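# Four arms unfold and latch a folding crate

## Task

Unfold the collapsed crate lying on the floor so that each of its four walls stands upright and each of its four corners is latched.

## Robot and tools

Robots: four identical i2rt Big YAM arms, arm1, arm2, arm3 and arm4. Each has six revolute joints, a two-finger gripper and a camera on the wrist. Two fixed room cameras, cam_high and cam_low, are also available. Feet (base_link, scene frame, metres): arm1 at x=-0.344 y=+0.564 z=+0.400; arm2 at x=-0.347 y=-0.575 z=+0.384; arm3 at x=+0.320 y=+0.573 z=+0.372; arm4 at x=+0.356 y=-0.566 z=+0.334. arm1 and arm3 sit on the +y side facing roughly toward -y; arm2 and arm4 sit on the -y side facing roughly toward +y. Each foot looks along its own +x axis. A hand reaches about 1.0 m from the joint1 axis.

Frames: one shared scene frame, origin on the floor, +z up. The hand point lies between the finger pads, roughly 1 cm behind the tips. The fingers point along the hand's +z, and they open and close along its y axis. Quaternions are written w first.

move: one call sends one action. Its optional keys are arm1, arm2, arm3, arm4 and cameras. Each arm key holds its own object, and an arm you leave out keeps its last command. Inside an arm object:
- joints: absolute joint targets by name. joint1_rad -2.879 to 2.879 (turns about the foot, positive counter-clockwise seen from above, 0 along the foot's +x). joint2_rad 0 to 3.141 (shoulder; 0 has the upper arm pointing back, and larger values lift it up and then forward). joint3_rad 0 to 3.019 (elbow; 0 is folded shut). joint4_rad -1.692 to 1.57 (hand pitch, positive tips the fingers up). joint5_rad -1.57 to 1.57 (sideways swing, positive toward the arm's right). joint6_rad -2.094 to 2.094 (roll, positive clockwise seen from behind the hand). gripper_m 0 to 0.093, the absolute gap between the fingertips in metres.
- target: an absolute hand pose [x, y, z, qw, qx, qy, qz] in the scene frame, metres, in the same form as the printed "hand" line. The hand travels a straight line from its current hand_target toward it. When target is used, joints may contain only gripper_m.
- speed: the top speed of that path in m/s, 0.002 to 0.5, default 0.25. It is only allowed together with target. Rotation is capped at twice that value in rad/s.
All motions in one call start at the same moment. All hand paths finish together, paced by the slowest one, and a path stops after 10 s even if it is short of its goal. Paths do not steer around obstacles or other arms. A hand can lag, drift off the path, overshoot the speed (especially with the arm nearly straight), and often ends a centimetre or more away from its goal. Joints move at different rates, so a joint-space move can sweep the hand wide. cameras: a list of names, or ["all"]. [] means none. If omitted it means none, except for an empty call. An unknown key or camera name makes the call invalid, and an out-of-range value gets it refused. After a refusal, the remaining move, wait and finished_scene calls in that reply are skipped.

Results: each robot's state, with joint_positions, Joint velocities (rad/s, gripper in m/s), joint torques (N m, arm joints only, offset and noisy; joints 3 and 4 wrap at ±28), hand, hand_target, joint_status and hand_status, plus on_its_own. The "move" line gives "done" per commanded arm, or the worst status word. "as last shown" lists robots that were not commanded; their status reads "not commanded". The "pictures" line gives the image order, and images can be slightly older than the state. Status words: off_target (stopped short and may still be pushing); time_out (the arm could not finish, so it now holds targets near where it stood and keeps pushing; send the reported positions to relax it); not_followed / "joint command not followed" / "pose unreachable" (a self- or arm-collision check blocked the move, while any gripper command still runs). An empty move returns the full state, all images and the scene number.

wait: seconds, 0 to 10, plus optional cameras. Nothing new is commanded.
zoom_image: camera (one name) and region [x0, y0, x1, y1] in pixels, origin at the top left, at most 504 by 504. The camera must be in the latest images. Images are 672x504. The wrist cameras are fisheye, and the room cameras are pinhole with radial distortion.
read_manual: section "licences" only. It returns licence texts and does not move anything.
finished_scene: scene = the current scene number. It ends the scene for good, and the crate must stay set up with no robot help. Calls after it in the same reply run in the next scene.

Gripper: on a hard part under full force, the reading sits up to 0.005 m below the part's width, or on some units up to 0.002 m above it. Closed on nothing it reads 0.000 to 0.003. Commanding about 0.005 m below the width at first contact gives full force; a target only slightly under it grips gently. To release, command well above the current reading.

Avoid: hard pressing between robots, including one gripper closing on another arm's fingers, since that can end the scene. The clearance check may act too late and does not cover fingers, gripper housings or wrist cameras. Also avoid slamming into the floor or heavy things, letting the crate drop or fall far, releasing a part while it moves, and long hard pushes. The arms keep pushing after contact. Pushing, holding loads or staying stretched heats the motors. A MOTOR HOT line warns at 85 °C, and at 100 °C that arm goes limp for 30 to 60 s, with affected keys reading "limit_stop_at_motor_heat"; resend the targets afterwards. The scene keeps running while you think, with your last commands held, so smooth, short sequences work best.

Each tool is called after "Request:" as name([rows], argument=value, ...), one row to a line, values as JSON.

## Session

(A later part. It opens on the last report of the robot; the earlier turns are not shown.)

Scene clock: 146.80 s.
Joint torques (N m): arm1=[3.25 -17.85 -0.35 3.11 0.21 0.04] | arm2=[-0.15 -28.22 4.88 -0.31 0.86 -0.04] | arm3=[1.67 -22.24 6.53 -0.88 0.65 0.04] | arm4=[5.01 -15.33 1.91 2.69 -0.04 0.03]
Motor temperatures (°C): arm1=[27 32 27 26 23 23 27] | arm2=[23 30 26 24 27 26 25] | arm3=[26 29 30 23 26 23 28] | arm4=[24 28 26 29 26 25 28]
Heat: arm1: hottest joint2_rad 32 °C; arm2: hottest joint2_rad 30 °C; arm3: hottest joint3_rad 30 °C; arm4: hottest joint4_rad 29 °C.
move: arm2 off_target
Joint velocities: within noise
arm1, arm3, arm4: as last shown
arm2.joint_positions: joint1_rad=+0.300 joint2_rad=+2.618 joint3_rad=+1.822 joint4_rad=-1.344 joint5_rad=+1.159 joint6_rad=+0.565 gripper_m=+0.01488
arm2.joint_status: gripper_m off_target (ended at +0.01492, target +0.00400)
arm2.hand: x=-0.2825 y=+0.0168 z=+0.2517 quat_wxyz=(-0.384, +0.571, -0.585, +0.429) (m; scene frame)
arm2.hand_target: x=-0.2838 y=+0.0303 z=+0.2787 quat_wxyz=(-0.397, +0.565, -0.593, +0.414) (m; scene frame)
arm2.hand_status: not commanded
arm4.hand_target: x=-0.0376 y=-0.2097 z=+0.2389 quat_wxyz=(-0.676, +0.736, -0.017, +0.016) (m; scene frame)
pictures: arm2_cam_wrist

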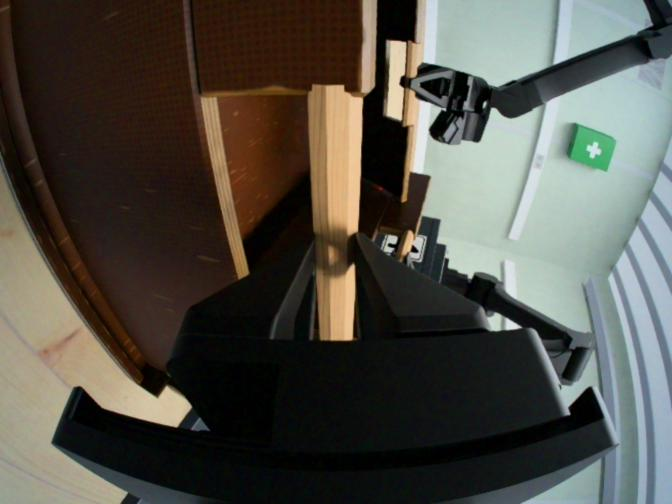

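Request:
move(arm2={"target": [-0.325, 0.034, 0.272, -0.3958, 0.5652, -0.5929, 0.4152], "speed": 0.07}, cameras=["cam_high"])

Request:
zoom_image(camera="cam_high", region=[240, 210, 430, 410])

Scene clock: 149.03 s.
Joint torques (N m): arm1=[3.49 -17.85 -0.44 3.03 0.21 0.09] | arm2=[3.19 -26.11 7.24 -1.52 0.18 0.28] | arm3=[1.79 -22.18 6.41 -0.87 0.66 0.06] | arm4=[5.01 -15.33 1.91 2.69 -0.05 0.04]
Motor temperatures (°C): arm1=[27 32 27 26 23 23 27] | arm2=[23 31 26 24 27 26 25] | arm3=[26 29 30 23 26 23 28] | arm4=[24 28 26 29 26 25 28]
Heat: arm1: hottest joint2_rad 32 °C; arm2: hottest joint2_rad 31 °C; arm3: hottest joint3_rad 30 °C; arm4: hottest joint4_rad 29 °C.
move: arm2 off_target
Joint velocities: within noise
arm1, arm3, arm4: as last shown
arm2.joint_positions: joint1_rad=+0.317 joint2_rad=+2.651 joint3_rad=+1.886 joint4_rad=-1.469 joint5_rad=+1.137 joint6_rad=+0.668 gripper_m=+0.01498
arm2.joint_status: not commanded
arm2.hand: x=-0.2939 y=+0.0169 z=+0.2529 quat_wxyz=(-0.380, +0.561, -0.592, +0.437) (m; scene frame)
arm2.hand_target: x=-0.3195 y=+0.0323 z=+0.2719 quat_wxyz=(-0.394, +0.563, -0.595, +0.417) (m; scene frame)
arm2.hand_status: off_target (0.040 m and 3.1 deg from the pose sent, 0.050 m and 2.4 deg at the start)
pictures: cam_high

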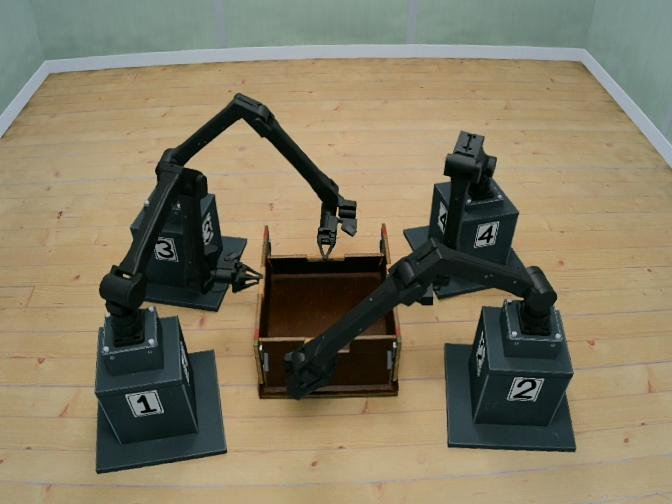

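Scaled by 2.520 from the camera's 672x504 image, which has a finer 960x720 frame.

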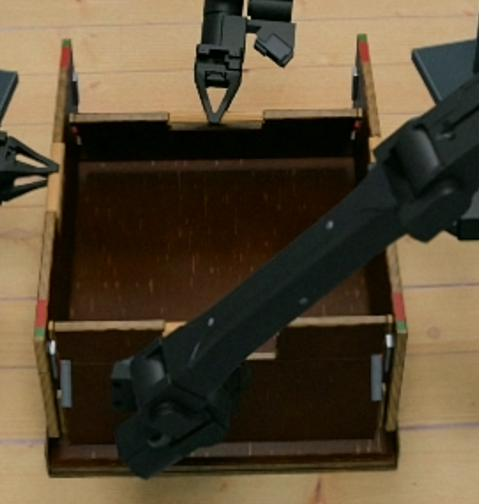

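Request:
move(arm2={"target": [-0.345, 0.035, 0.270, -0.3958, 0.5652, -0.5929, 0.4152], "speed": 0.06}, cameras=["cam_high"])

Request:
zoom_image(camera="cam_high", region=[240, 210, 430, 410])

Scene clock: 151.37 s.
Joint torques (N m): arm1=[3.31 -17.49 -0.31 2.88 0.18 0.04] | arm2=[4.72 -26.17 7.72 -1.44 -0.21 0.17] | arm3=[1.85 -22.07 6.38 -0.91 0.65 0.02] | arm4=[5.07 -15.33 1.91 2.69 -0.04 0.03]
Motor temperatures (°C): arm1=[27 32 27 26 23 23 27] | arm2=[23 31 26 24 27 26 25] | arm3=[26 30 30 23 26 23 28] | arm4=[24 28 26 29 26 25 28]
Heat: arm1: hottest joint2_rad 32 °C; arm2: hottest joint2_rad 31 °C; arm3: hottest joint2_rad 30 °C; arm4: hottest joint4_rad 29 °C.
move: arm2 off_target
Joint velocities: within noise
arm1, arm3, arm4: as last shown
arm2.joint_positions: joint1_rad=+0.339 joint2_rad=+2.677 joint3_rad=+1.924 joint4_rad=-1.542 joint5_rad=+1.136 joint6_rad=+0.726 gripper_m=+0.01504
arm2.joint_status: not commanded
arm2.hand: x=-0.3065 y=+0.0170 z=+0.2523 quat_wxyz=(-0.383, +0.559, -0.587, +0.442) (m; scene frame)
arm2.hand_target: x=-0.3437 y=+0.0341 z=+0.2704 quat_wxyz=(-0.399, +0.566, -0.590, +0.415) (m; scene frame)
arm2.hand_status: off_target (0.046 m and 3.6 deg from the pose sent, 0.057 m and 3.1 deg at the start)
pictures: cam_high

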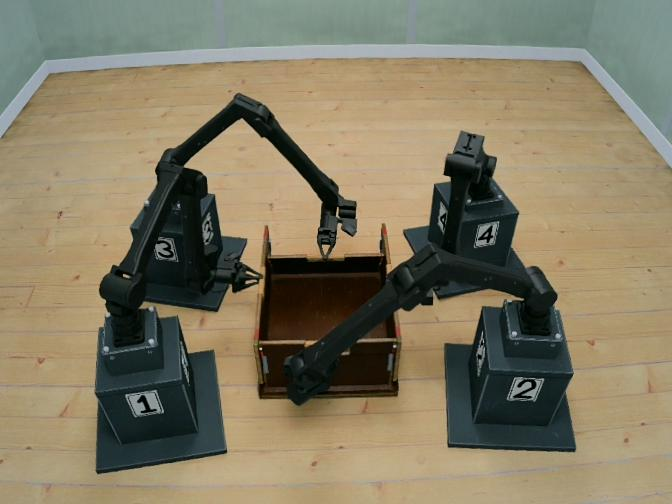

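Scaled by 2.520 from the camera's 672x504 image, which has a finer 960x720 frame.

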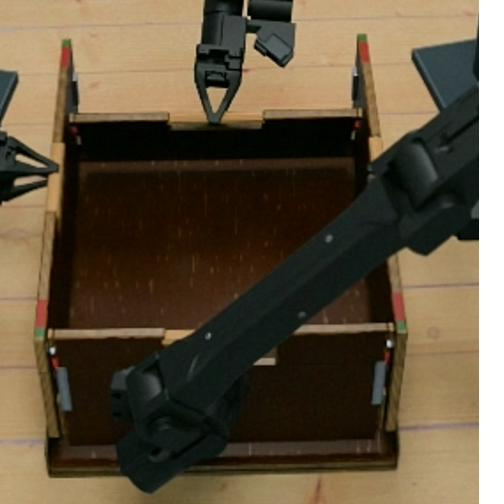

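Request:
zoom_image(camera="cam_high", region=[245, 315, 305, 395])

Request:
zoom_image(camera="cam_high", region=[370, 315, 430, 395])

Scaled by 6.300 from the camera's 672x504 image, which has a finer 960x720 frame.

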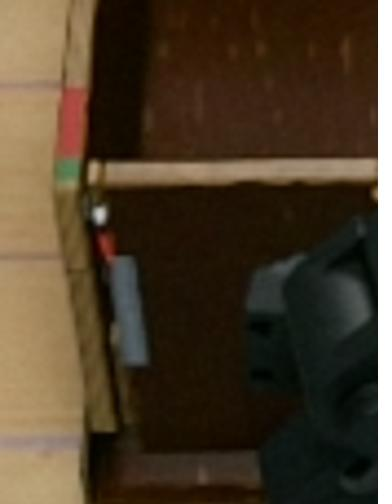

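Scaled by 6.300 from the camera's 672x504 image, which has a finer 960x720 frame.

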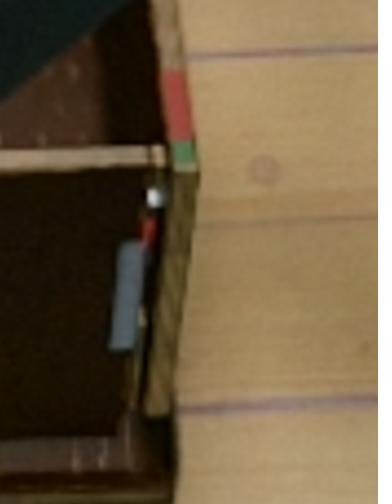

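Request:
move(arm2={"target": [-0.356, 0.036, 0.268, -0.3958, 0.5652, -0.5929, 0.4152], "speed": 0.05}, cameras=["cam_high"])

Request:
zoom_image(camera="cam_high", region=[245, 315, 305, 395])

Request:
zoom_image(camera="cam_high", region=[370, 315, 430, 395])

Scene clock: 154.93 s.
Joint torques (N m): arm1=[2.73 -17.49 -0.34 3.02 0.17 0.04] | arm2=[6.24 -26.29 8.05 -1.07 -0.56 0.22] | arm3=[2.49 -21.89 6.5 -1.05 0.64 0.01] | arm4=[5.07 -15.33 1.91 2.7 -0.05 0.03]
Motor temperatures (°C): arm1=[27 32 27 26 23 23 27] | arm2=[23 30 26 24 27 26 25] | arm3=[26 30 30 23 26 23 28] | arm4=[24 28 26 29 26 25 28]
Heat: arm1: hottest joint2_rad 32 °C; arm2: hottest joint2_rad 30 °C; arm3: hottest joint2_rad 30 °C; arm4: hottest joint4_rad 29 °C.
move: arm2 off_target
Joint velocities: within noise
arm1, arm4: as last shown
arm2.joint_positions: joint1_rad=+0.339 joint2_rad=+2.690 joint3_rad=+1.949 joint4_rad=-1.581 joint5_rad=+1.125 joint6_rad=+0.751 gripper_m=+0.01504
arm2.joint_status: not commanded
arm2.hand: x=-0.3074 y=+0.0173 z=+0.2525 quat_wxyz=(-0.379, +0.555, -0.591, +0.446) (m; scene frame)
arm2.hand_target: x=-0.3555 y=+0.0337 z=+0.2685 quat_wxyz=(-0.395, +0.567, -0.593, +0.414) (m; scene frame)
arm2.hand_status: off_target (0.054 m and 4.2 deg from the pose sent, 0.055 m and 3.6 deg at the start)
arm3.joint_positions: joint1_rad=+0.144 joint2_rad=+2.432 joint3_rad=+1.530 joint4_rad=-0.711 joint5_rad=+0.965 joint6_rad=+0.026 gripper_m=+0.01672
arm3.joint_status: not commanded
arm3.hand: x=+0.1361 y=+0.0023 z=+0.2241 quat_wxyz=(+0.348, -0.650, -0.603, +0.306) (m; scene frame)
arm3.hand_target: x=+0.1525 y=-0.0226 z=+0.2558 quat_wxyz=(+0.332, -0.644, -0.610, +0.323) (m; scene frame)
arm3.hand_status: not commanded
pictures: cam_high

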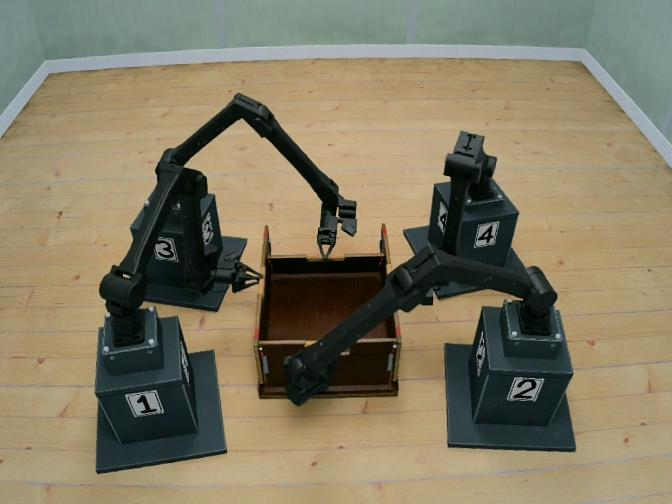

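Scaled by 6.300 from the camera's 672x504 image, which has a finer 960x720 frame.

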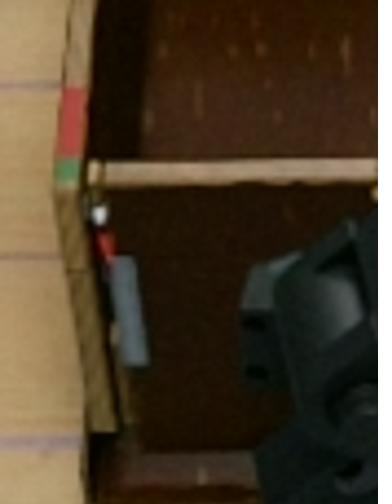

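Scaled by 6.300 from the camera's 672x504 image, which has a finer 960x720 frame.

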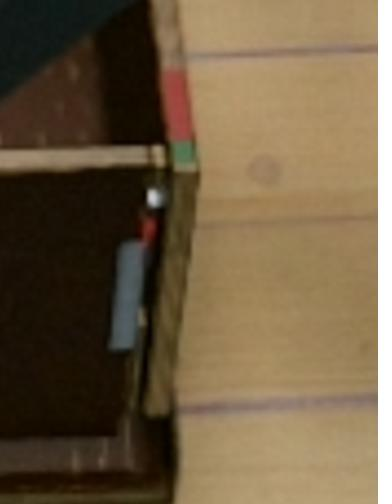

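Request:
move(arm2={"target": [-0.325, 0.034, 0.268, -0.3958, 0.5652, -0.5929, 0.4152], "speed": 0.06}, arm3={"target": [0.2046, -0.028, 0.270, -0.3889, 0.6104, 0.5819, -0.3707], "speed": 0.1, "joints": {"gripper_m": 0.004}})

Request:
move(arm3={"target": [0.245, -0.030, 0.272, -0.4152, 0.5929, 0.5652, -0.3958], "speed": 0.08}, cameras=["cam_high", "cam_low"])

Request:
zoom_image(camera="cam_high", region=[240, 210, 430, 410])

Scene clock: 159.90 s.
Joint torques (N m): arm1=[3.14 -17.9 -0.32 3.07 0.19 0.07] | arm2=[2.14 -27.63 5.45 0.47 0.11 -0.14] | arm3=[1.67 -19.78 8.62 -1.48 1.21 -0.08] | arm4=[5.07 -15.33 1.89 2.69 -0.05 0.03]
Motor temperatures (°C): arm1=[27 32 27 26 23 23 27] | arm2=[23 31 26 24 27 26 25] | arm3=[26 30 31 23 26 23 28] | arm4=[24 28 26 29 26 25 28]
Heat: arm1: hottest joint2_rad 32 °C; arm2: hottest joint2_rad 31 °C; arm3: hottest joint3_rad 31 °C; arm4: hottest joint4_rad 29 °C.
move: arm2 off_target; arm3 off_target
Joint velocities: within noise
arm1, arm4: as last shown
arm2.joint_positions: joint1_rad=+0.337 joint2_rad=+2.677 joint3_rad=+1.923 joint4_rad=-1.539 joint5_rad=+1.140 joint6_rad=+0.717 gripper_m=+0.01504
arm2.joint_status: not commanded
arm2.hand: x=-0.3053 y=+0.0172 z=+0.2522 quat_wxyz=(-0.383, +0.561, -0.584, +0.444) (m; scene frame)
arm2.hand_target: x=-0.3242 y=+0.0327 z=+0.2694 quat_wxyz=(-0.397, +0.563, -0.594, +0.416) (m; scene frame)
arm2.hand_status: off_target (0.030 m and 3.8 deg from the pose sent, 0.029 m and 4.2 deg at the start)
arm3.joint_positions: joint1_rad=+0.253 joint2_rad=+2.469 joint3_rad=+1.602 joint4_rad=-0.985 joint5_rad=+1.109 joint6_rad=+0.292 gripper_m=+0.01675
arm3.joint_status: gripper_m off_target (ended at +0.01675, target +0.00400)
arm3.hand: x=+0.1859 y=+0.0023 z=+0.2478 quat_wxyz=(+0.399, -0.622, -0.574, +0.354) (m; scene frame)
arm3.hand_target: x=+0.2038 y=-0.0265 z=+0.2706 quat_wxyz=(+0.388, -0.611, -0.582, +0.372) (m; scene frame)
arm3.hand_status: off_target (0.042 m and 2.7 deg from the pose sent, 0.088 m and 10.2 deg at the start)
pictures: none

Scene clock: 161.53 s.
Joint torques (N m): arm1=[3.31 -17.79 -0.34 3.03 0.16 0.09] | arm2=[2.2 -27.58 5.46 0.5 0.11 -0.14] | arm3=[3.49 -20.07 9.13 -1.55 1.1 -0.09] | arm4=[5.01 -15.33 1.89 2.69 -0.04 0.03]
Motor temperatures (°C): arm1=[27 32 27 26 23 23 27] | arm2=[23 31 26 24 27 26 25] | arm3=[26 30 31 23 26 23 28] | arm4=[24 28 26 29 26 25 28]
Heat: arm1: hottest joint2_rad 32 °C; arm2: hottest joint2_rad 31 °C; arm3: hottest joint3_rad 31 °C; arm4: hottest joint4_rad 29 °C.
move: arm3 off_target
Joint velocities: within noise
arm1, arm2: as last shown
arm3.joint_positions: joint1_rad=+0.310 joint2_rad=+2.539 joint3_rad=+1.708 joint4_rad=-1.261 joint5_rad=+1.164 joint6_rad=+0.539 gripper_m=+0.01676
arm3.joint_status: not commanded
arm3.hand: x=+0.2138 y=+0.0021 z=+0.2543 quat_wxyz=(+0.431, -0.607, -0.551, +0.376) (m; scene frame)
arm3.hand_target: x=+0.2452 y=-0.0277 z=+0.2731 quat_wxyz=(+0.414, -0.593, -0.566, +0.397) (m; scene frame)
arm3.hand_status: off_target (0.048 m and 3.7 deg from the pose sent, 0.072 m and 6.1 deg at the start)
arm4.joint_positions: joint1_rad=+0.893 joint2_rad=+2.438 joint3_rad=+0.917 joint4_rad=+1.289 joint5_rad=+1.183 joint6_rad=-1.348 gripper_m=+0.01719
arm4.joint_status: not commanded
arm4.hand: x=-0.0253 y=-0.1915 z=+0.2442 quat_wxyz=(-0.675, +0.736, -0.037, +0.028) (m; scene frame)
arm4.hand_target: x=-0.0376 y=-0.2097 z=+0.2389 quat_wxyz=(-0.676, +0.736, -0.017, +0.016) (m; scene frame)
arm4.hand_status: not commanded
pictures: cam_high, cam_low

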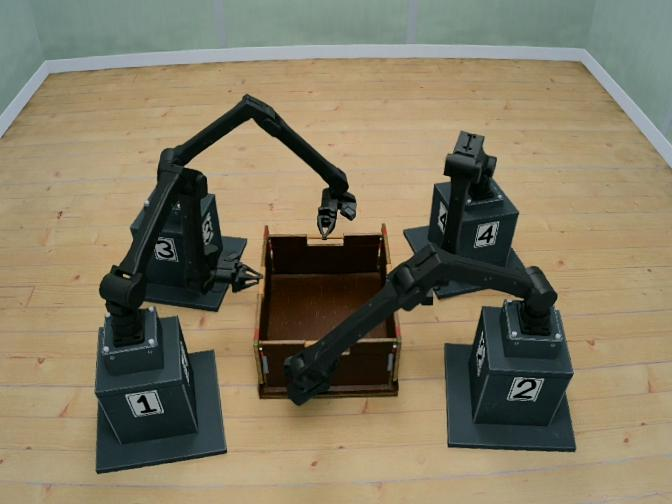

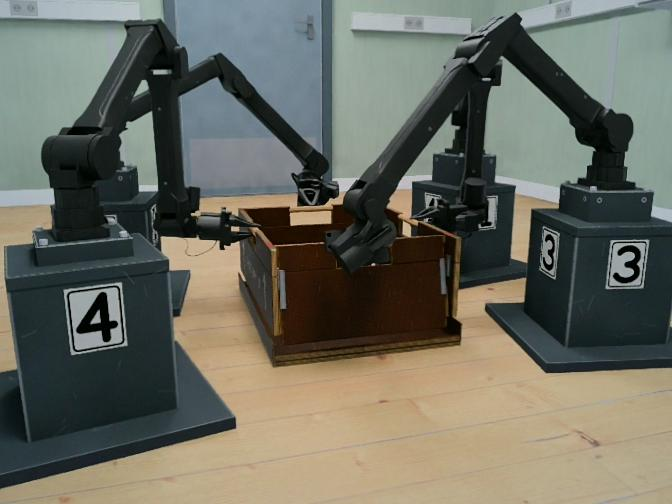

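Scaled by 2.520 from the camera's 672x504 image, which has a finer 960x720 frame.

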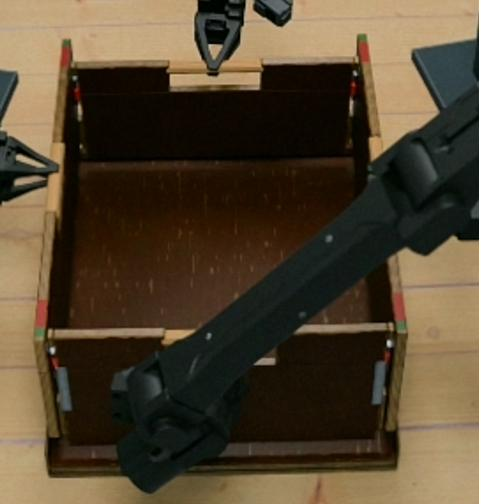

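Request:
move(arm3={"target": [0.272, -0.032, 0.270, -0.4152, 0.5929, 0.5652, -0.3958], "speed": 0.06})

Request:
move(arm3={"target": [0.292, -0.033, 0.266, -0.4152, 0.5929, 0.5652, -0.3958], "speed": 0.06}, cameras=["cam_high", "cam_low"])

Request:
zoom_image(camera="cam_high", region=[240, 210, 430, 410])

Scene clock: 163.83 s.
Joint torques (N m): arm1=[3.43 -17.44 -0.4 2.86 0.16 0.07] | arm2=[2.14 -27.58 5.45 0.49 0.11 -0.14] | arm3=[2.78 -19.25 9.77 -1.29 0.68 -0.23] | arm4=[5.01 -15.33 1.91 2.69 -0.04 0.03]
Motor temperatures (°C): arm1=[27 32 27 26 23 23 27] | arm2=[23 31 26 24 27 26 25] | arm3=[26 30 31 23 26 23 28] | arm4=[24 28 26 29 26 25 28]
Heat: arm1: hottest joint2_rad 32 °C; arm2: hottest joint2_rad 31 °C; arm3: hottest joint3_rad 31 °C; arm4: hottest joint4_rad 29 °C.
move: arm3 off_target
Joint velocities: within noise
arm1, arm2, arm4: as last shown
arm3.joint_positions: joint1_rad=+0.358 joint2_rad=+2.565 joint3_rad=+1.754 joint4_rad=-1.388 joint5_rad=+1.154 joint6_rad=+0.648 gripper_m=+0.01661
arm3.joint_status: not commanded
arm3.hand: x=+0.2412 y=+0.0020 z=+0.2573 quat_wxyz=(+0.436, -0.602, -0.550, +0.380) (m; scene frame)
arm3.hand_target: x=+0.2721 y=-0.0288 z=+0.2715 quat_wxyz=(+0.414, -0.593, -0.566, +0.397) (m; scene frame)
arm3.hand_status: off_target (0.048 m and 3.6 deg from the pose sent, 0.069 m and 3.7 deg at the start)
pictures: none

Scene clock: 165.17 s.
Joint torques (N m): arm1=[2.78 -17.55 -0.36 3.04 0.22 0.09] | arm2=[2.14 -27.63 5.46 0.47 0.11 -0.13] | arm3=[3.25 -19.25 10.35 -1.07 0.66 -0.29] | arm4=[5.07 -15.38 1.91 2.69 -0.04 0.03]
Motor temperatures (°C): arm1=[27 32 27 26 23 23 27] | arm2=[23 31 26 24 27 26 25] | arm3=[26 30 31 23 26 23 28] | arm4=[24 28 26 29 26 25 28]
Heat: arm1: hottest joint2_rad 32 °C; arm2: hottest joint2_rad 31 °C; arm3: hottest joint3_rad 31 °C; arm4: hottest joint4_rad 29 °C.
move: arm3 off_target
Joint velocities: within noise
arm1.joint_positions: joint1_rad=+0.941 joint2_rad=+2.634 joint3_rad=+0.900 joint4_rad=+1.476 joint5_rad=+1.205 joint6_rad=-1.319 gripper_m=+0.01714
arm1.joint_status: not commanded
arm1.hand: x=-0.0039 y=+0.2201 z=+0.2433 quat_wxyz=(+0.029, -0.035, -0.736, +0.676) (m; scene frame)
arm1.hand_target: x=+0.0081 y=+0.2346 z=+0.2417 quat_wxyz=(+0.013, -0.021, -0.735, +0.678) (m; scene frame)
arm1.hand_status: not commanded
arm2: as last shown
arm3.joint_positions: joint1_rad=+0.384 joint2_rad=+2.587 joint3_rad=+1.793 joint4_rad=-1.469 joint5_rad=+1.135 joint6_rad=+0.714 gripper_m=+0.01643
arm3.joint_status: not commanded
arm3.hand: x=+0.2572 y=+0.0018 z=+0.2577 quat_wxyz=(+0.439, -0.602, -0.548, +0.379) (m; scene frame)
arm3.hand_target: x=+0.2917 y=-0.0292 z=+0.2680 quat_wxyz=(+0.414, -0.593, -0.566, +0.396) (m; scene frame)
arm3.hand_status: off_target (0.050 m and 4.1 deg from the pose sent, 0.062 m and 3.6 deg at the start)
arm4.joint_positions: joint1_rad=+0.893 joint2_rad=+2.438 joint3_rad=+0.917 joint4_rad=+1.290 joint5_rad=+1.183 joint6_rad=-1.348 gripper_m=+0.01719
arm4.joint_status: not commanded
arm4.hand: x=-0.0254 y=-0.1914 z=+0.2445 quat_wxyz=(-0.675, +0.736, -0.037, +0.028) (m; scene frame)
arm4.hand_target: x=-0.0376 y=-0.2097 z=+0.2391 quat_wxyz=(-0.676, +0.736, -0.017, +0.016) (m; scene frame)
arm4.hand_status: not commanded
pictures: cam_high, cam_low

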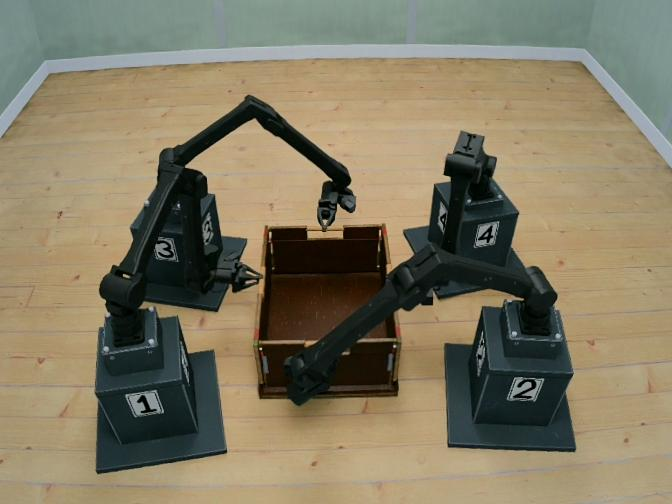

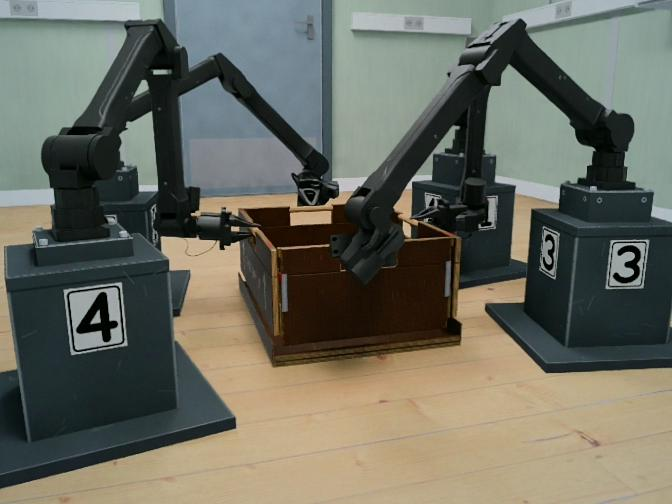

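Scaled by 2.520 from the camera's 672x504 image, which has a finer 960x720 frame.

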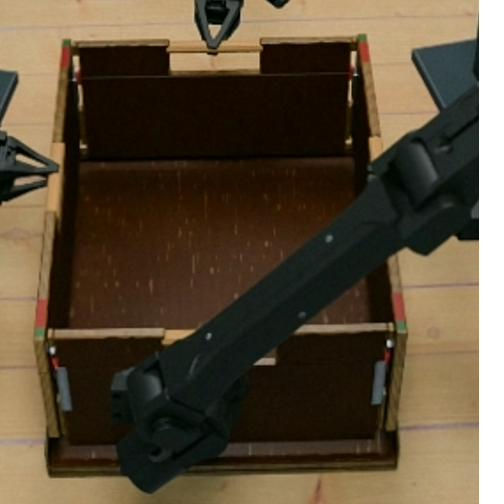

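Request:
move(arm3={"target": [0.305, -0.033, 0.264, -0.4152, 0.5929, 0.5652, -0.3958], "speed": 0.05}, cameras=["cam_high", "cam_low"])

Request:
zoom_image(camera="cam_high", region=[255, 215, 330, 290])

Request:
zoom_image(camera="cam_high", region=[340, 215, 415, 290])

Request:
zoom_image(camera="cam_low", region=[220, 180, 470, 380])

Scene clock: 167.80 s.
Joint torques (N m): arm1=[3.37 -18.08 -0.2 3.03 0.21 0.04] | arm2=[2.14 -27.63 5.45 0.47 0.11 -0.14] | arm3=[5.48 -19.43 10.29 -1.22 0.41 -0.22] | arm4=[5.01 -15.33 1.89 2.69 -0.04 0.04]
Motor temperatures (°C): arm1=[27 32 27 26 23 23 27] | arm2=[23 32 26 24 27 26 25] | arm3=[26 29 31 23 26 23 28] | arm4=[24 28 26 29 26 25 28]
Heat: arm1: hottest joint2_rad 32 °C; arm2: hottest joint2_rad 32 °C; arm3: hottest joint3_rad 31 °C; arm4: hottest joint4_rad 29 °C.
move: arm3 off_target
Joint velocities: within noise
arm1, arm2, arm4: as last shown
arm3.joint_positions: joint1_rad=+0.384 joint2_rad=+2.601 joint3_rad=+1.814 joint4_rad=-1.509 joint5_rad=+1.129 joint6_rad=+0.745 gripper_m=+0.01640
arm3.joint_status: not commanded
arm3.hand: x=+0.2576 y=+0.0021 z=+0.2571 quat_wxyz=(+0.444, -0.604, -0.544, +0.376) (m; scene frame)
arm3.hand_target: x=+0.3049 y=-0.0278 z=+0.2657 quat_wxyz=(+0.414, -0.592, -0.566, +0.396) (m; scene frame)
arm3.hand_status: off_target (0.059 m and 4.9 deg from the pose sent, 0.059 m and 4.1 deg at the start)
pictures: cam_high, cam_low

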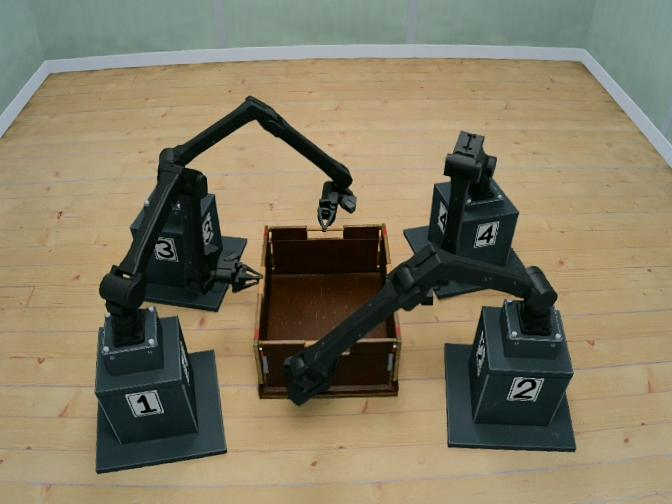

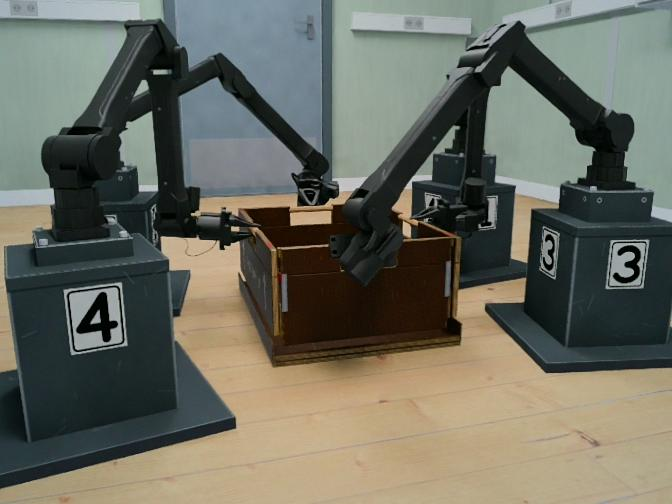

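Scaled by 6.720 from the camera's 672x504 image, which has a finer 960x720 frame.

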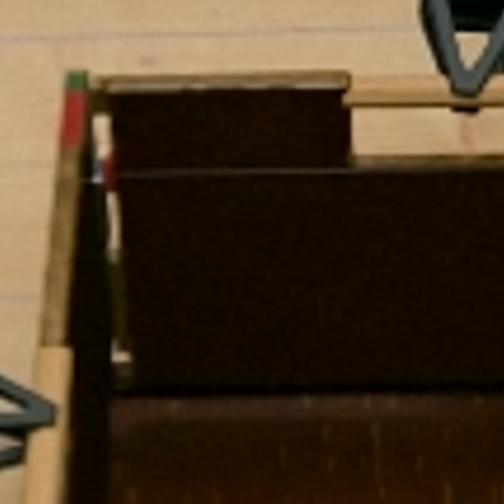

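Scaled by 6.720 from the camera's 672x504 image, which has a finer 960x720 frame.

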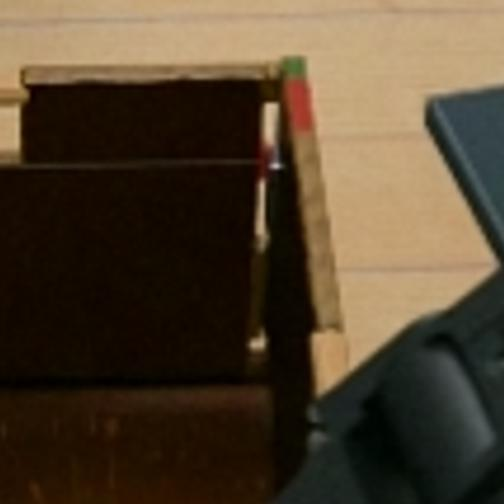

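Scaled by 2.016 from the camera's 672x504 image, which has a finer 960x720 frame.

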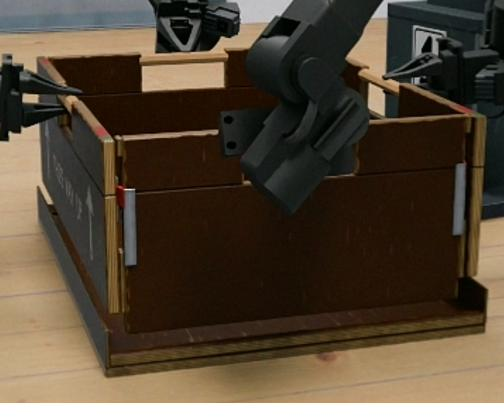

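Request:
move(arm2={"target": [-0.275, 0.032, 0.268, -0.3958, 0.5652, -0.5929, 0.4152], "speed": 0.06}, arm3={"target": [0.228, -0.028, 0.264, -0.4152, 0.5929, 0.5652, -0.3958], "speed": 0.07}, cameras=["cam_high", "cam_low"])

Request:
zoom_image(camera="cam_high", region=[240, 210, 430, 410])

Request:
zoom_image(camera="cam_low", region=[220, 180, 470, 380])

Scene clock: 172.60 s.
Joint torques (N m): arm1=[2.78 -17.55 -0.54 3.04 0.22 0.06] | arm2=[-3.6 -26.58 5.49 0.84 0.52 -0.28] | arm3=[-3.37 -19.78 6.61 2.66 2.21 -0.95] | arm4=[5.01 -15.33 1.89 2.69 0 0.04]
Motor temperatures (°C): arm1=[27 32 27 26 23 23 27] | arm2=[23 32 26 24 27 26 25] | arm3=[26 29 31 23 27 23 28] | arm4=[24 28 26 29 26 25 28]
Heat: arm1: hottest joint2_rad 32 °C; arm2: hottest joint2_rad 32 °C; arm3: hottest joint3_rad 31 °C; arm4: hottest joint4_rad 29 °C.
move: arm2 off_target; arm3 off_target
Joint velocities: within noise
arm1.joint_positions: joint1_rad=+0.941 joint2_rad=+2.636 joint3_rad=+0.904 joint4_rad=+1.474 joint5_rad=+1.205 joint6_rad=-1.321 gripper_m=+0.01714
arm1.joint_status: not commanded
arm1.hand: x=-0.0032 y=+0.2198 z=+0.2426 quat_wxyz=(+0.030, -0.035, -0.736, +0.676) (m; scene frame)
arm1.hand_target: x=+0.0079 y=+0.2347 z=+0.2410 quat_wxyz=(+0.014, -0.020, -0.735, +0.678) (m; scene frame)
arm1.hand_status: not commanded
arm2.joint_positions: joint1_rad=+0.336 joint2_rad=+2.614 joint3_rad=+1.812 joint4_rad=-1.341 joint5_rad=+1.165 joint6_rad=+0.564 gripper_m=+0.01504
arm2.joint_status: not commanded
arm2.hand: x=-0.3026 y=+0.0169 z=+0.2522 quat_wxyz=(-0.393, +0.582, -0.571, +0.424) (m; scene frame)
arm2.hand_target: x=-0.2818 y=+0.0303 z=+0.2671 quat_wxyz=(-0.395, +0.568, -0.592, +0.413) (m; scene frame)
arm2.hand_status: off_target (0.035 m and 3.3 deg from the pose sent, 0.037 m and 3.8 deg at the start)
arm3.joint_positions: joint1_rad=+0.379 joint2_rad=+2.561 joint3_rad=+1.748 joint4_rad=-1.373 joint5_rad=+1.148 joint6_rad=+0.627 gripper_m=+0.01640
arm3.joint_status: not commanded
arm3.hand: x=+0.2539 y=+0.0006 z=+0.2566 quat_wxyz=(+0.431, -0.595, -0.561, +0.381) (m; scene frame)
arm3.hand_target: x=+0.2346 y=-0.0247 z=+0.2663 quat_wxyz=(+0.424, -0.590, -0.562, +0.395) (m; scene frame)
arm3.hand_status: off_target (0.039 m and 2.5 deg from the pose sent, 0.043 m and 4.9 deg at the start)
arm4: as last shown
arm4.hand_target: x=-0.0374 y=-0.2097 z=+0.2391 quat_wxyz=(-0.676, +0.736, -0.017, +0.016) (m; scene frame)
pictures: cam_high, cam_low

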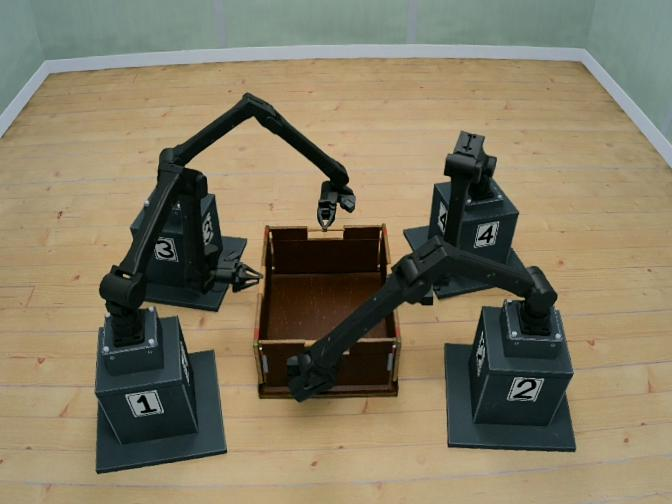

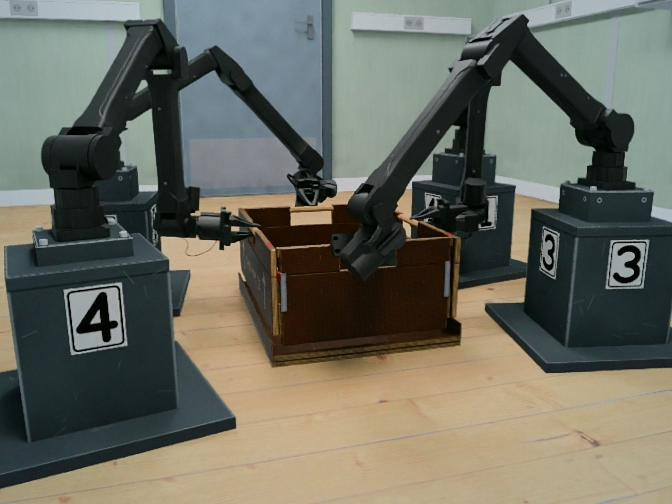

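Scaled by 2.520 from the camera's 672x504 image, which has a finer 960x720 frame.

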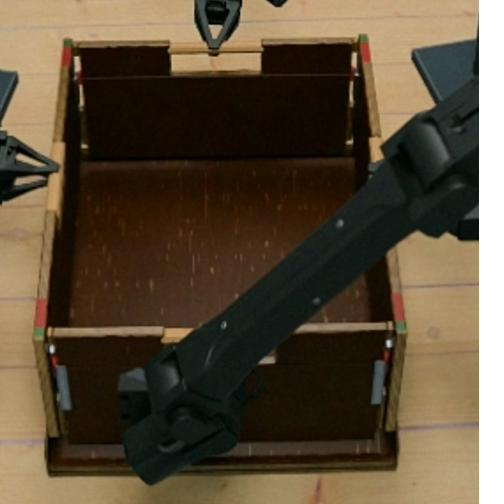

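Scaled by 2.016 from the camera's 672x504 image, which has a finer 960x720 frame.

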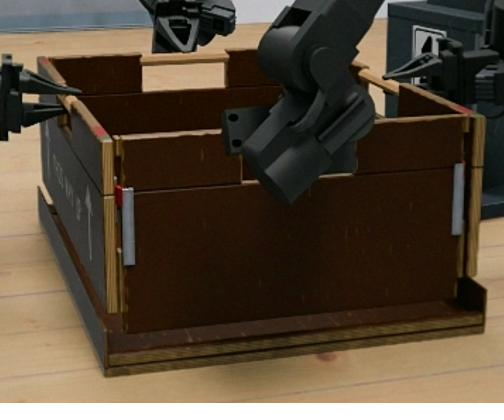

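Request:
move(arm2={"target": [-0.309, 0.032, 0.272, -0.3958, 0.5652, -0.5929, 0.4152], "speed": 0.06}, arm3={"target": [0.265, -0.026, 0.268, -0.4152, 0.5929, 0.5652, -0.3958], "speed": 0.07})

Request:
move(arm2={"joints": {"gripper_m": 0.042}}, arm3={"joints": {"gripper_m": 0.042}}, cameras=["arm2_cam_wrist", "arm3_cam_wrist"])

Scene clock: 176.83 s.
Joint torques (N m): arm1=[3.14 -18.26 -0.49 3.1 0.22 0.09] | arm2=[0.21 -25.99 7.25 -1.44 0.39 0.17] | arm3=[0.32 -19.49 8.54 -0.51 1.14 -0.3] | arm4=[5.07 -15.38 1.91 2.69 0 0.03]
Motor temperatures (°C): arm1=[27 32 27 26 23 23 27] | arm2=[23 31 26 24 27 26 25] | arm3=[26 29 32 23 28 24 28] | arm4=[24 28 26 29 26 25 28]
Heat: arm1: hottest joint2_rad 32 °C; arm2: hottest joint2_rad 31 °C; arm3: hottest joint3_rad 32 °C; arm4: hottest joint4_rad 29 °C.
move: arm2 off_target; arm3 off_target
Joint velocities: within noise
arm1, arm4: as last shown
arm2.joint_positions: joint1_rad=+0.334 joint2_rad=+2.630 joint3_rad=+1.848 joint4_rad=-1.404 joint5_rad=+1.147 joint6_rad=+0.622 gripper_m=+0.01504
arm2.joint_status: not commanded
arm2.hand: x=-0.3031 y=+0.0172 z=+0.2531 quat_wxyz=(-0.388, +0.572, -0.583, +0.426) (m; scene frame)
arm2.hand_target: x=-0.3084 y=+0.0324 z=+0.2712 quat_wxyz=(-0.395, +0.567, -0.593, +0.414) (m; scene frame)
arm2.hand_status: off_target (0.025 m and 2.1 deg from the pose sent, 0.026 m and 3.3 deg at the start)
arm3.joint_positions: joint1_rad=+0.379 joint2_rad=+2.561 joint3_rad=+1.748 joint4_rad=-1.376 joint5_rad=+1.148 joint6_rad=+0.642 gripper_m=+0.01640
arm3.joint_status: not commanded
arm3.hand: x=+0.2538 y=+0.0009 z=+0.2569 quat_wxyz=(+0.429, -0.599, -0.557, +0.384) (m; scene frame)
arm3.hand_target: x=+0.2648 y=-0.0247 z=+0.2689 quat_wxyz=(+0.415, -0.594, -0.564, +0.397) (m; scene frame)
arm3.hand_status: off_target (0.031 m and 2.4 deg from the pose sent, 0.031 m and 2.5 deg at the start)
pictures: none

Scene clock: 177.60 s.
Joint torques (N m): arm1=[3.14 -18.2 -0.36 3.14 0.22 0.06] | arm2=[0.15 -25.88 6.84 -0.92 0.43 0.14] | arm3=[0.56 -19.9 6.53 -0.36 0.72 0.06] | arm4=[5.01 -15.33 1.91 2.67 0 0.03]
Motor temperatures (°C): arm1=[27 32 27 26 23 23 27] | arm2=[23 31 26 24 27 26 25] | arm3=[26 29 32 23 28 24 28] | arm4=[24 28 26 29 26 25 28]
Heat: arm1: hottest joint2_rad 32 °C; arm2: hottest joint2_rad 31 °C; arm3: hottest joint3_rad 32 °C; arm4: hottest joint4_rad 29 °C.
move: arm2 done; arm3 done
Joint velocities: within noise
arm1, arm4: as last shown
arm2.joint_positions: joint1_rad=+0.334 joint2_rad=+2.630 joint3_rad=+1.855 joint4_rad=-1.417 joint5_rad=+1.147 joint6_rad=+0.622 gripper_m=+0.04188
arm2.joint_status: all done
arm2.hand: x=-0.3034 y=+0.0186 z=+0.2556 quat_wxyz=(-0.387, +0.573, -0.582, +0.428) (m; scene frame)
arm2.hand_target: x=-0.3084 y=+0.0328 z=+0.2715 quat_wxyz=(-0.396, +0.566, -0.593, +0.414) (m; scene frame)
arm2.hand_status: not commanded
arm3.joint_positions: joint1_rad=+0.373 joint2_rad=+2.561 joint3_rad=+1.779 joint4_rad=-1.366 joint5_rad=+1.158 joint6_rad=+0.599 gripper_m=+0.04188
arm3.joint_status: all done
arm3.hand: x=+0.2518 y=-0.0127 z=+0.2632 quat_wxyz=(+0.426, -0.595, -0.561, +0.386) (m; scene frame)
arm3.hand_target: x=+0.2613 y=-0.0253 z=+0.2682 quat_wxyz=(+0.415, -0.595, -0.563, +0.396) (m; scene frame)
arm3.hand_status: not commanded
pictures: arm2_cam_wrist, arm3_cam_wrist

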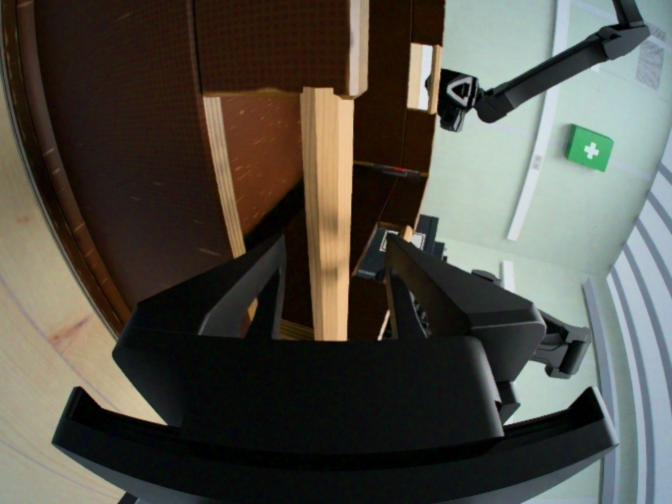

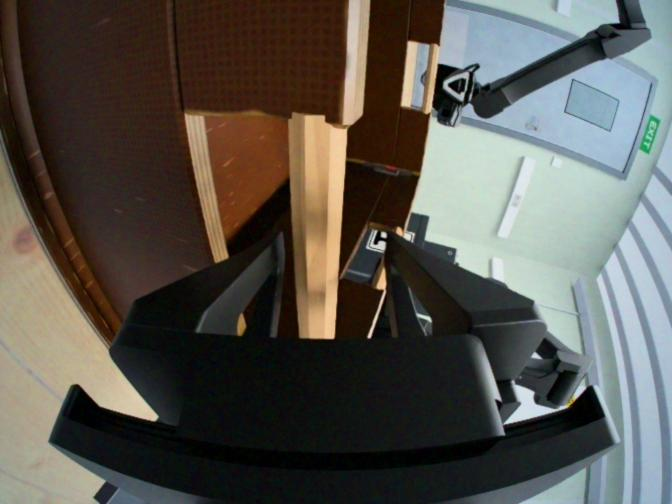

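Request:
move(arm2={"target": [-0.380, 0.036, 0.297, -0.3958, 0.5652, -0.5929, 0.4152], "speed": 0.15}, arm3={"target": [0.334, -0.028, 0.288, -0.4152, 0.5929, 0.5652, -0.3958], "speed": 0.15})

Request:
move(arm1={"joints": {"gripper_m": 0.042}}, arm4={"joints": {"gripper_m": 0.042}}, cameras=["arm1_cam_wrist", "arm4_cam_wrist", "cam_high"])

Request:
zoom_image(camera="cam_high", region=[240, 210, 430, 410])

Scene clock: 180.83 s.
Joint torques (N m): arm1=[3.14 -18.43 -0.61 3.25 0.2 0.09] | arm2=[-1.03 -24.59 7.47 -1.13 0.34 0.17] | arm3=[-0.67 -17.9 7.82 -1.58 0.37 0.27] | arm4=[5.01 -15.33 1.91 2.67 0 0.03]
Motor temperatures (°C): arm1=[27 32 27 26 23 23 27] | arm2=[23 31 26 24 27 26 25] | arm3=[26 29 31 23 27 23 28] | arm4=[24 28 26 29 26 25 28]
Heat: arm1: hottest joint2_rad 32 °C; arm2: hottest joint2_rad 31 °C; arm3: hottest joint3_rad 31 °C; arm4: hottest joint4_rad 29 °C.
move: arm2 done; arm3 off_target
Joint velocities: within noise
arm1, arm4: as last shown
arm2.joint_positions: joint1_rad=+0.445 joint2_rad=+2.642 joint3_rad=+1.998 joint4_rad=-1.690 joint5_rad=+1.081 joint6_rad=+0.806 gripper_m=+0.04190
arm2.joint_status: not commanded
arm2.hand: x=-0.3772 y=+0.0286 z=+0.2946 quat_wxyz=(-0.393, +0.571, -0.586, +0.419) (m; scene frame)
arm2.hand_target: x=-0.3748 y=+0.0358 z=+0.2965 quat_wxyz=(-0.394, +0.565, -0.595, +0.415) (m; scene frame)
arm2.hand_status: done (0.008 m and 1.2 deg from the pose sent, 0.089 m and 2.3 deg at the start; a joint's target at an end of its range on 25 of 47 steps)
arm3.joint_positions: joint1_rad=+0.500 joint2_rad=+2.570 joint3_rad=+1.904 joint4_rad=-1.627 joint5_rad=+1.103 joint6_rad=+0.780 gripper_m=+0.04190
arm3.joint_status: not commanded
arm3.hand: x=+0.3330 y=-0.0238 z=+0.2996 quat_wxyz=(+0.413, -0.590, -0.568, +0.398) (m; scene frame)
arm3.hand_target: x=+0.3329 y=-0.0282 z=+0.2883 quat_wxyz=(+0.415, -0.593, -0.565, +0.396) (m; scene frame)
arm3.hand_status: off_target (0.012 m and 0.6 deg from the pose sent, 0.087 m and 1.7 deg at the start)
pictures: none

Scene clock: 181.57 s.
Joint torques (N m): arm1=[-0.44 -17.9 -0.58 2.5 0.27 0.11] | arm2=[-0.79 -24.41 7.46 -1.13 0.34 0.17] | arm3=[-0.91 -17.79 7.82 -1.46 0.39 0.23] | arm4=[1.26 -15.33 1.92 2.21 0 0.03]
Motor temperatures (°C): arm1=[27 32 27 26 23 23 27] | arm2=[23 31 26 24 27 26 25] | arm3=[26 29 31 23 27 23 28] | arm4=[24 28 26 29 26 25 28]
Heat: arm1: hottest joint2_rad 32 °C; arm2: hottest joint2_rad 31 °C; arm3: hottest joint3_rad 31 °C; arm4: hottest joint4_rad 29 °C.
move: arm1 done; arm4 done
Joint velocities: within noise
arm1.joint_positions: joint1_rad=+0.991 joint2_rad=+2.636 joint3_rad=+0.891 joint4_rad=+1.485 joint5_rad=+1.205 joint6_rad=-1.321 gripper_m=+0.04195
arm1.joint_status: all done
arm1.hand: x=+0.0094 y=+0.2393 z=+0.2430 quat_wxyz=(+0.013, -0.015, -0.737, +0.676) (m; scene frame)
arm1.hand_target: x=+0.0073 y=+0.2403 z=+0.2405 quat_wxyz=(+0.014, -0.013, -0.736, +0.676) (m; scene frame)
arm1.hand_status: not commanded
arm2: as last shown
arm2.joint_positions: joint1_rad=+0.445 joint2_rad=+2.642 joint3_rad=+1.998 joint4_rad=-1.690 joint5_rad=+1.081 joint6_rad=+0.808 gripper_m=+0.04190
arm2.hand_target: x=-0.3748 y=+0.0358 z=+0.2965 quat_wxyz=(-0.394, +0.564, -0.595, +0.415) (m; scene frame)
arm3.joint_positions: joint1_rad=+0.499 joint2_rad=+2.570 joint3_rad=+1.904 joint4_rad=-1.627 joint5_rad=+1.103 joint6_rad=+0.782 gripper_m=+0.04190
arm3.joint_status: not commanded
arm3.hand: x=+0.3321 y=-0.0239 z=+0.2996 quat_wxyz=(+0.413, -0.591, -0.567, +0.398) (m; scene frame)
arm3.hand_target: x=+0.3320 y=-0.0282 z=+0.2883 quat_wxyz=(+0.415, -0.594, -0.564, +0.396) (m; scene frame)
arm3.hand_status: not commanded
arm4.joint_positions: joint1_rad=+0.942 joint2_rad=+2.438 joint3_rad=+0.915 joint4_rad=+1.301 joint5_rad=+1.182 joint6_rad=-1.348 gripper_m=+0.04193
arm4.joint_status: all done
arm4.hand: x=-0.0433 y=-0.2107 z=+0.2456 quat_wxyz=(-0.677, +0.736, -0.021, +0.008) (m; scene frame)
arm4.hand_target: x=-0.0387 y=-0.2114 z=+0.2389 quat_wxyz=(-0.676, +0.736, -0.015, +0.015) (m; scene frame)
arm4.hand_status: not commanded
pictures: arm1_cam_wrist, arm4_cam_wrist, cam_high

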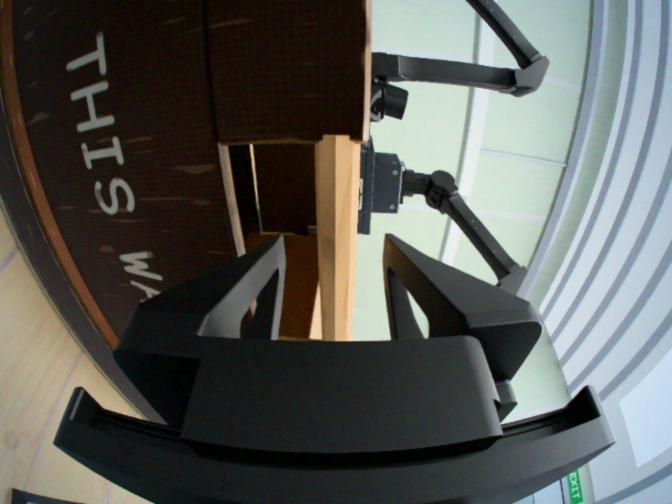

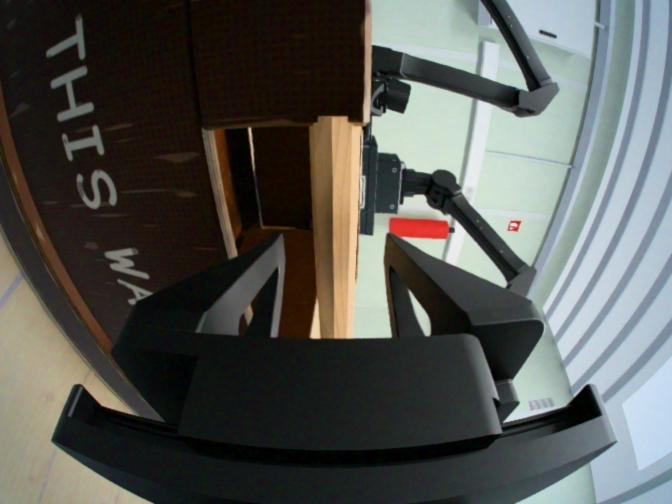

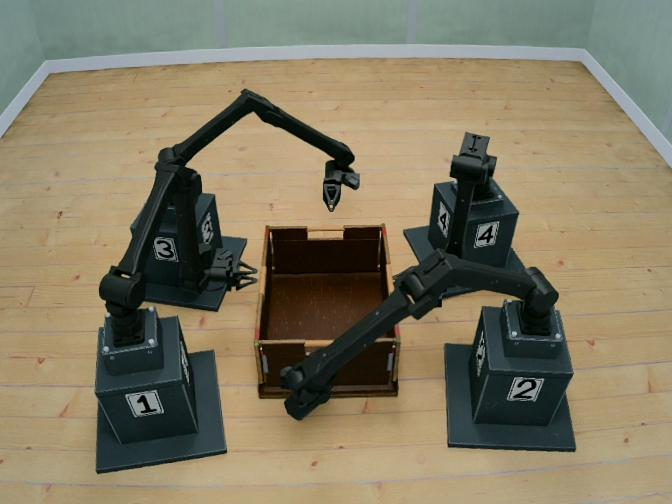

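Scaled by 2.520 from the camera's 672x504 image, which has a finer 960x720 frame.

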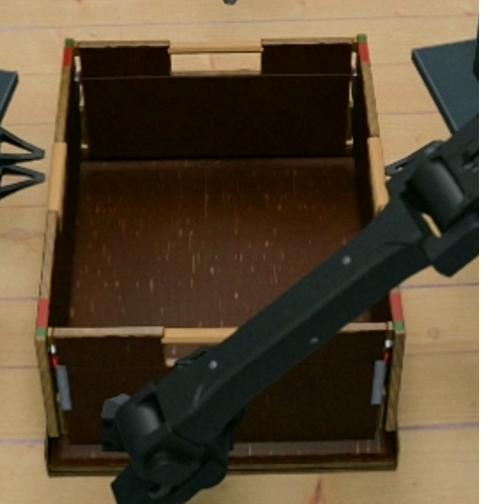

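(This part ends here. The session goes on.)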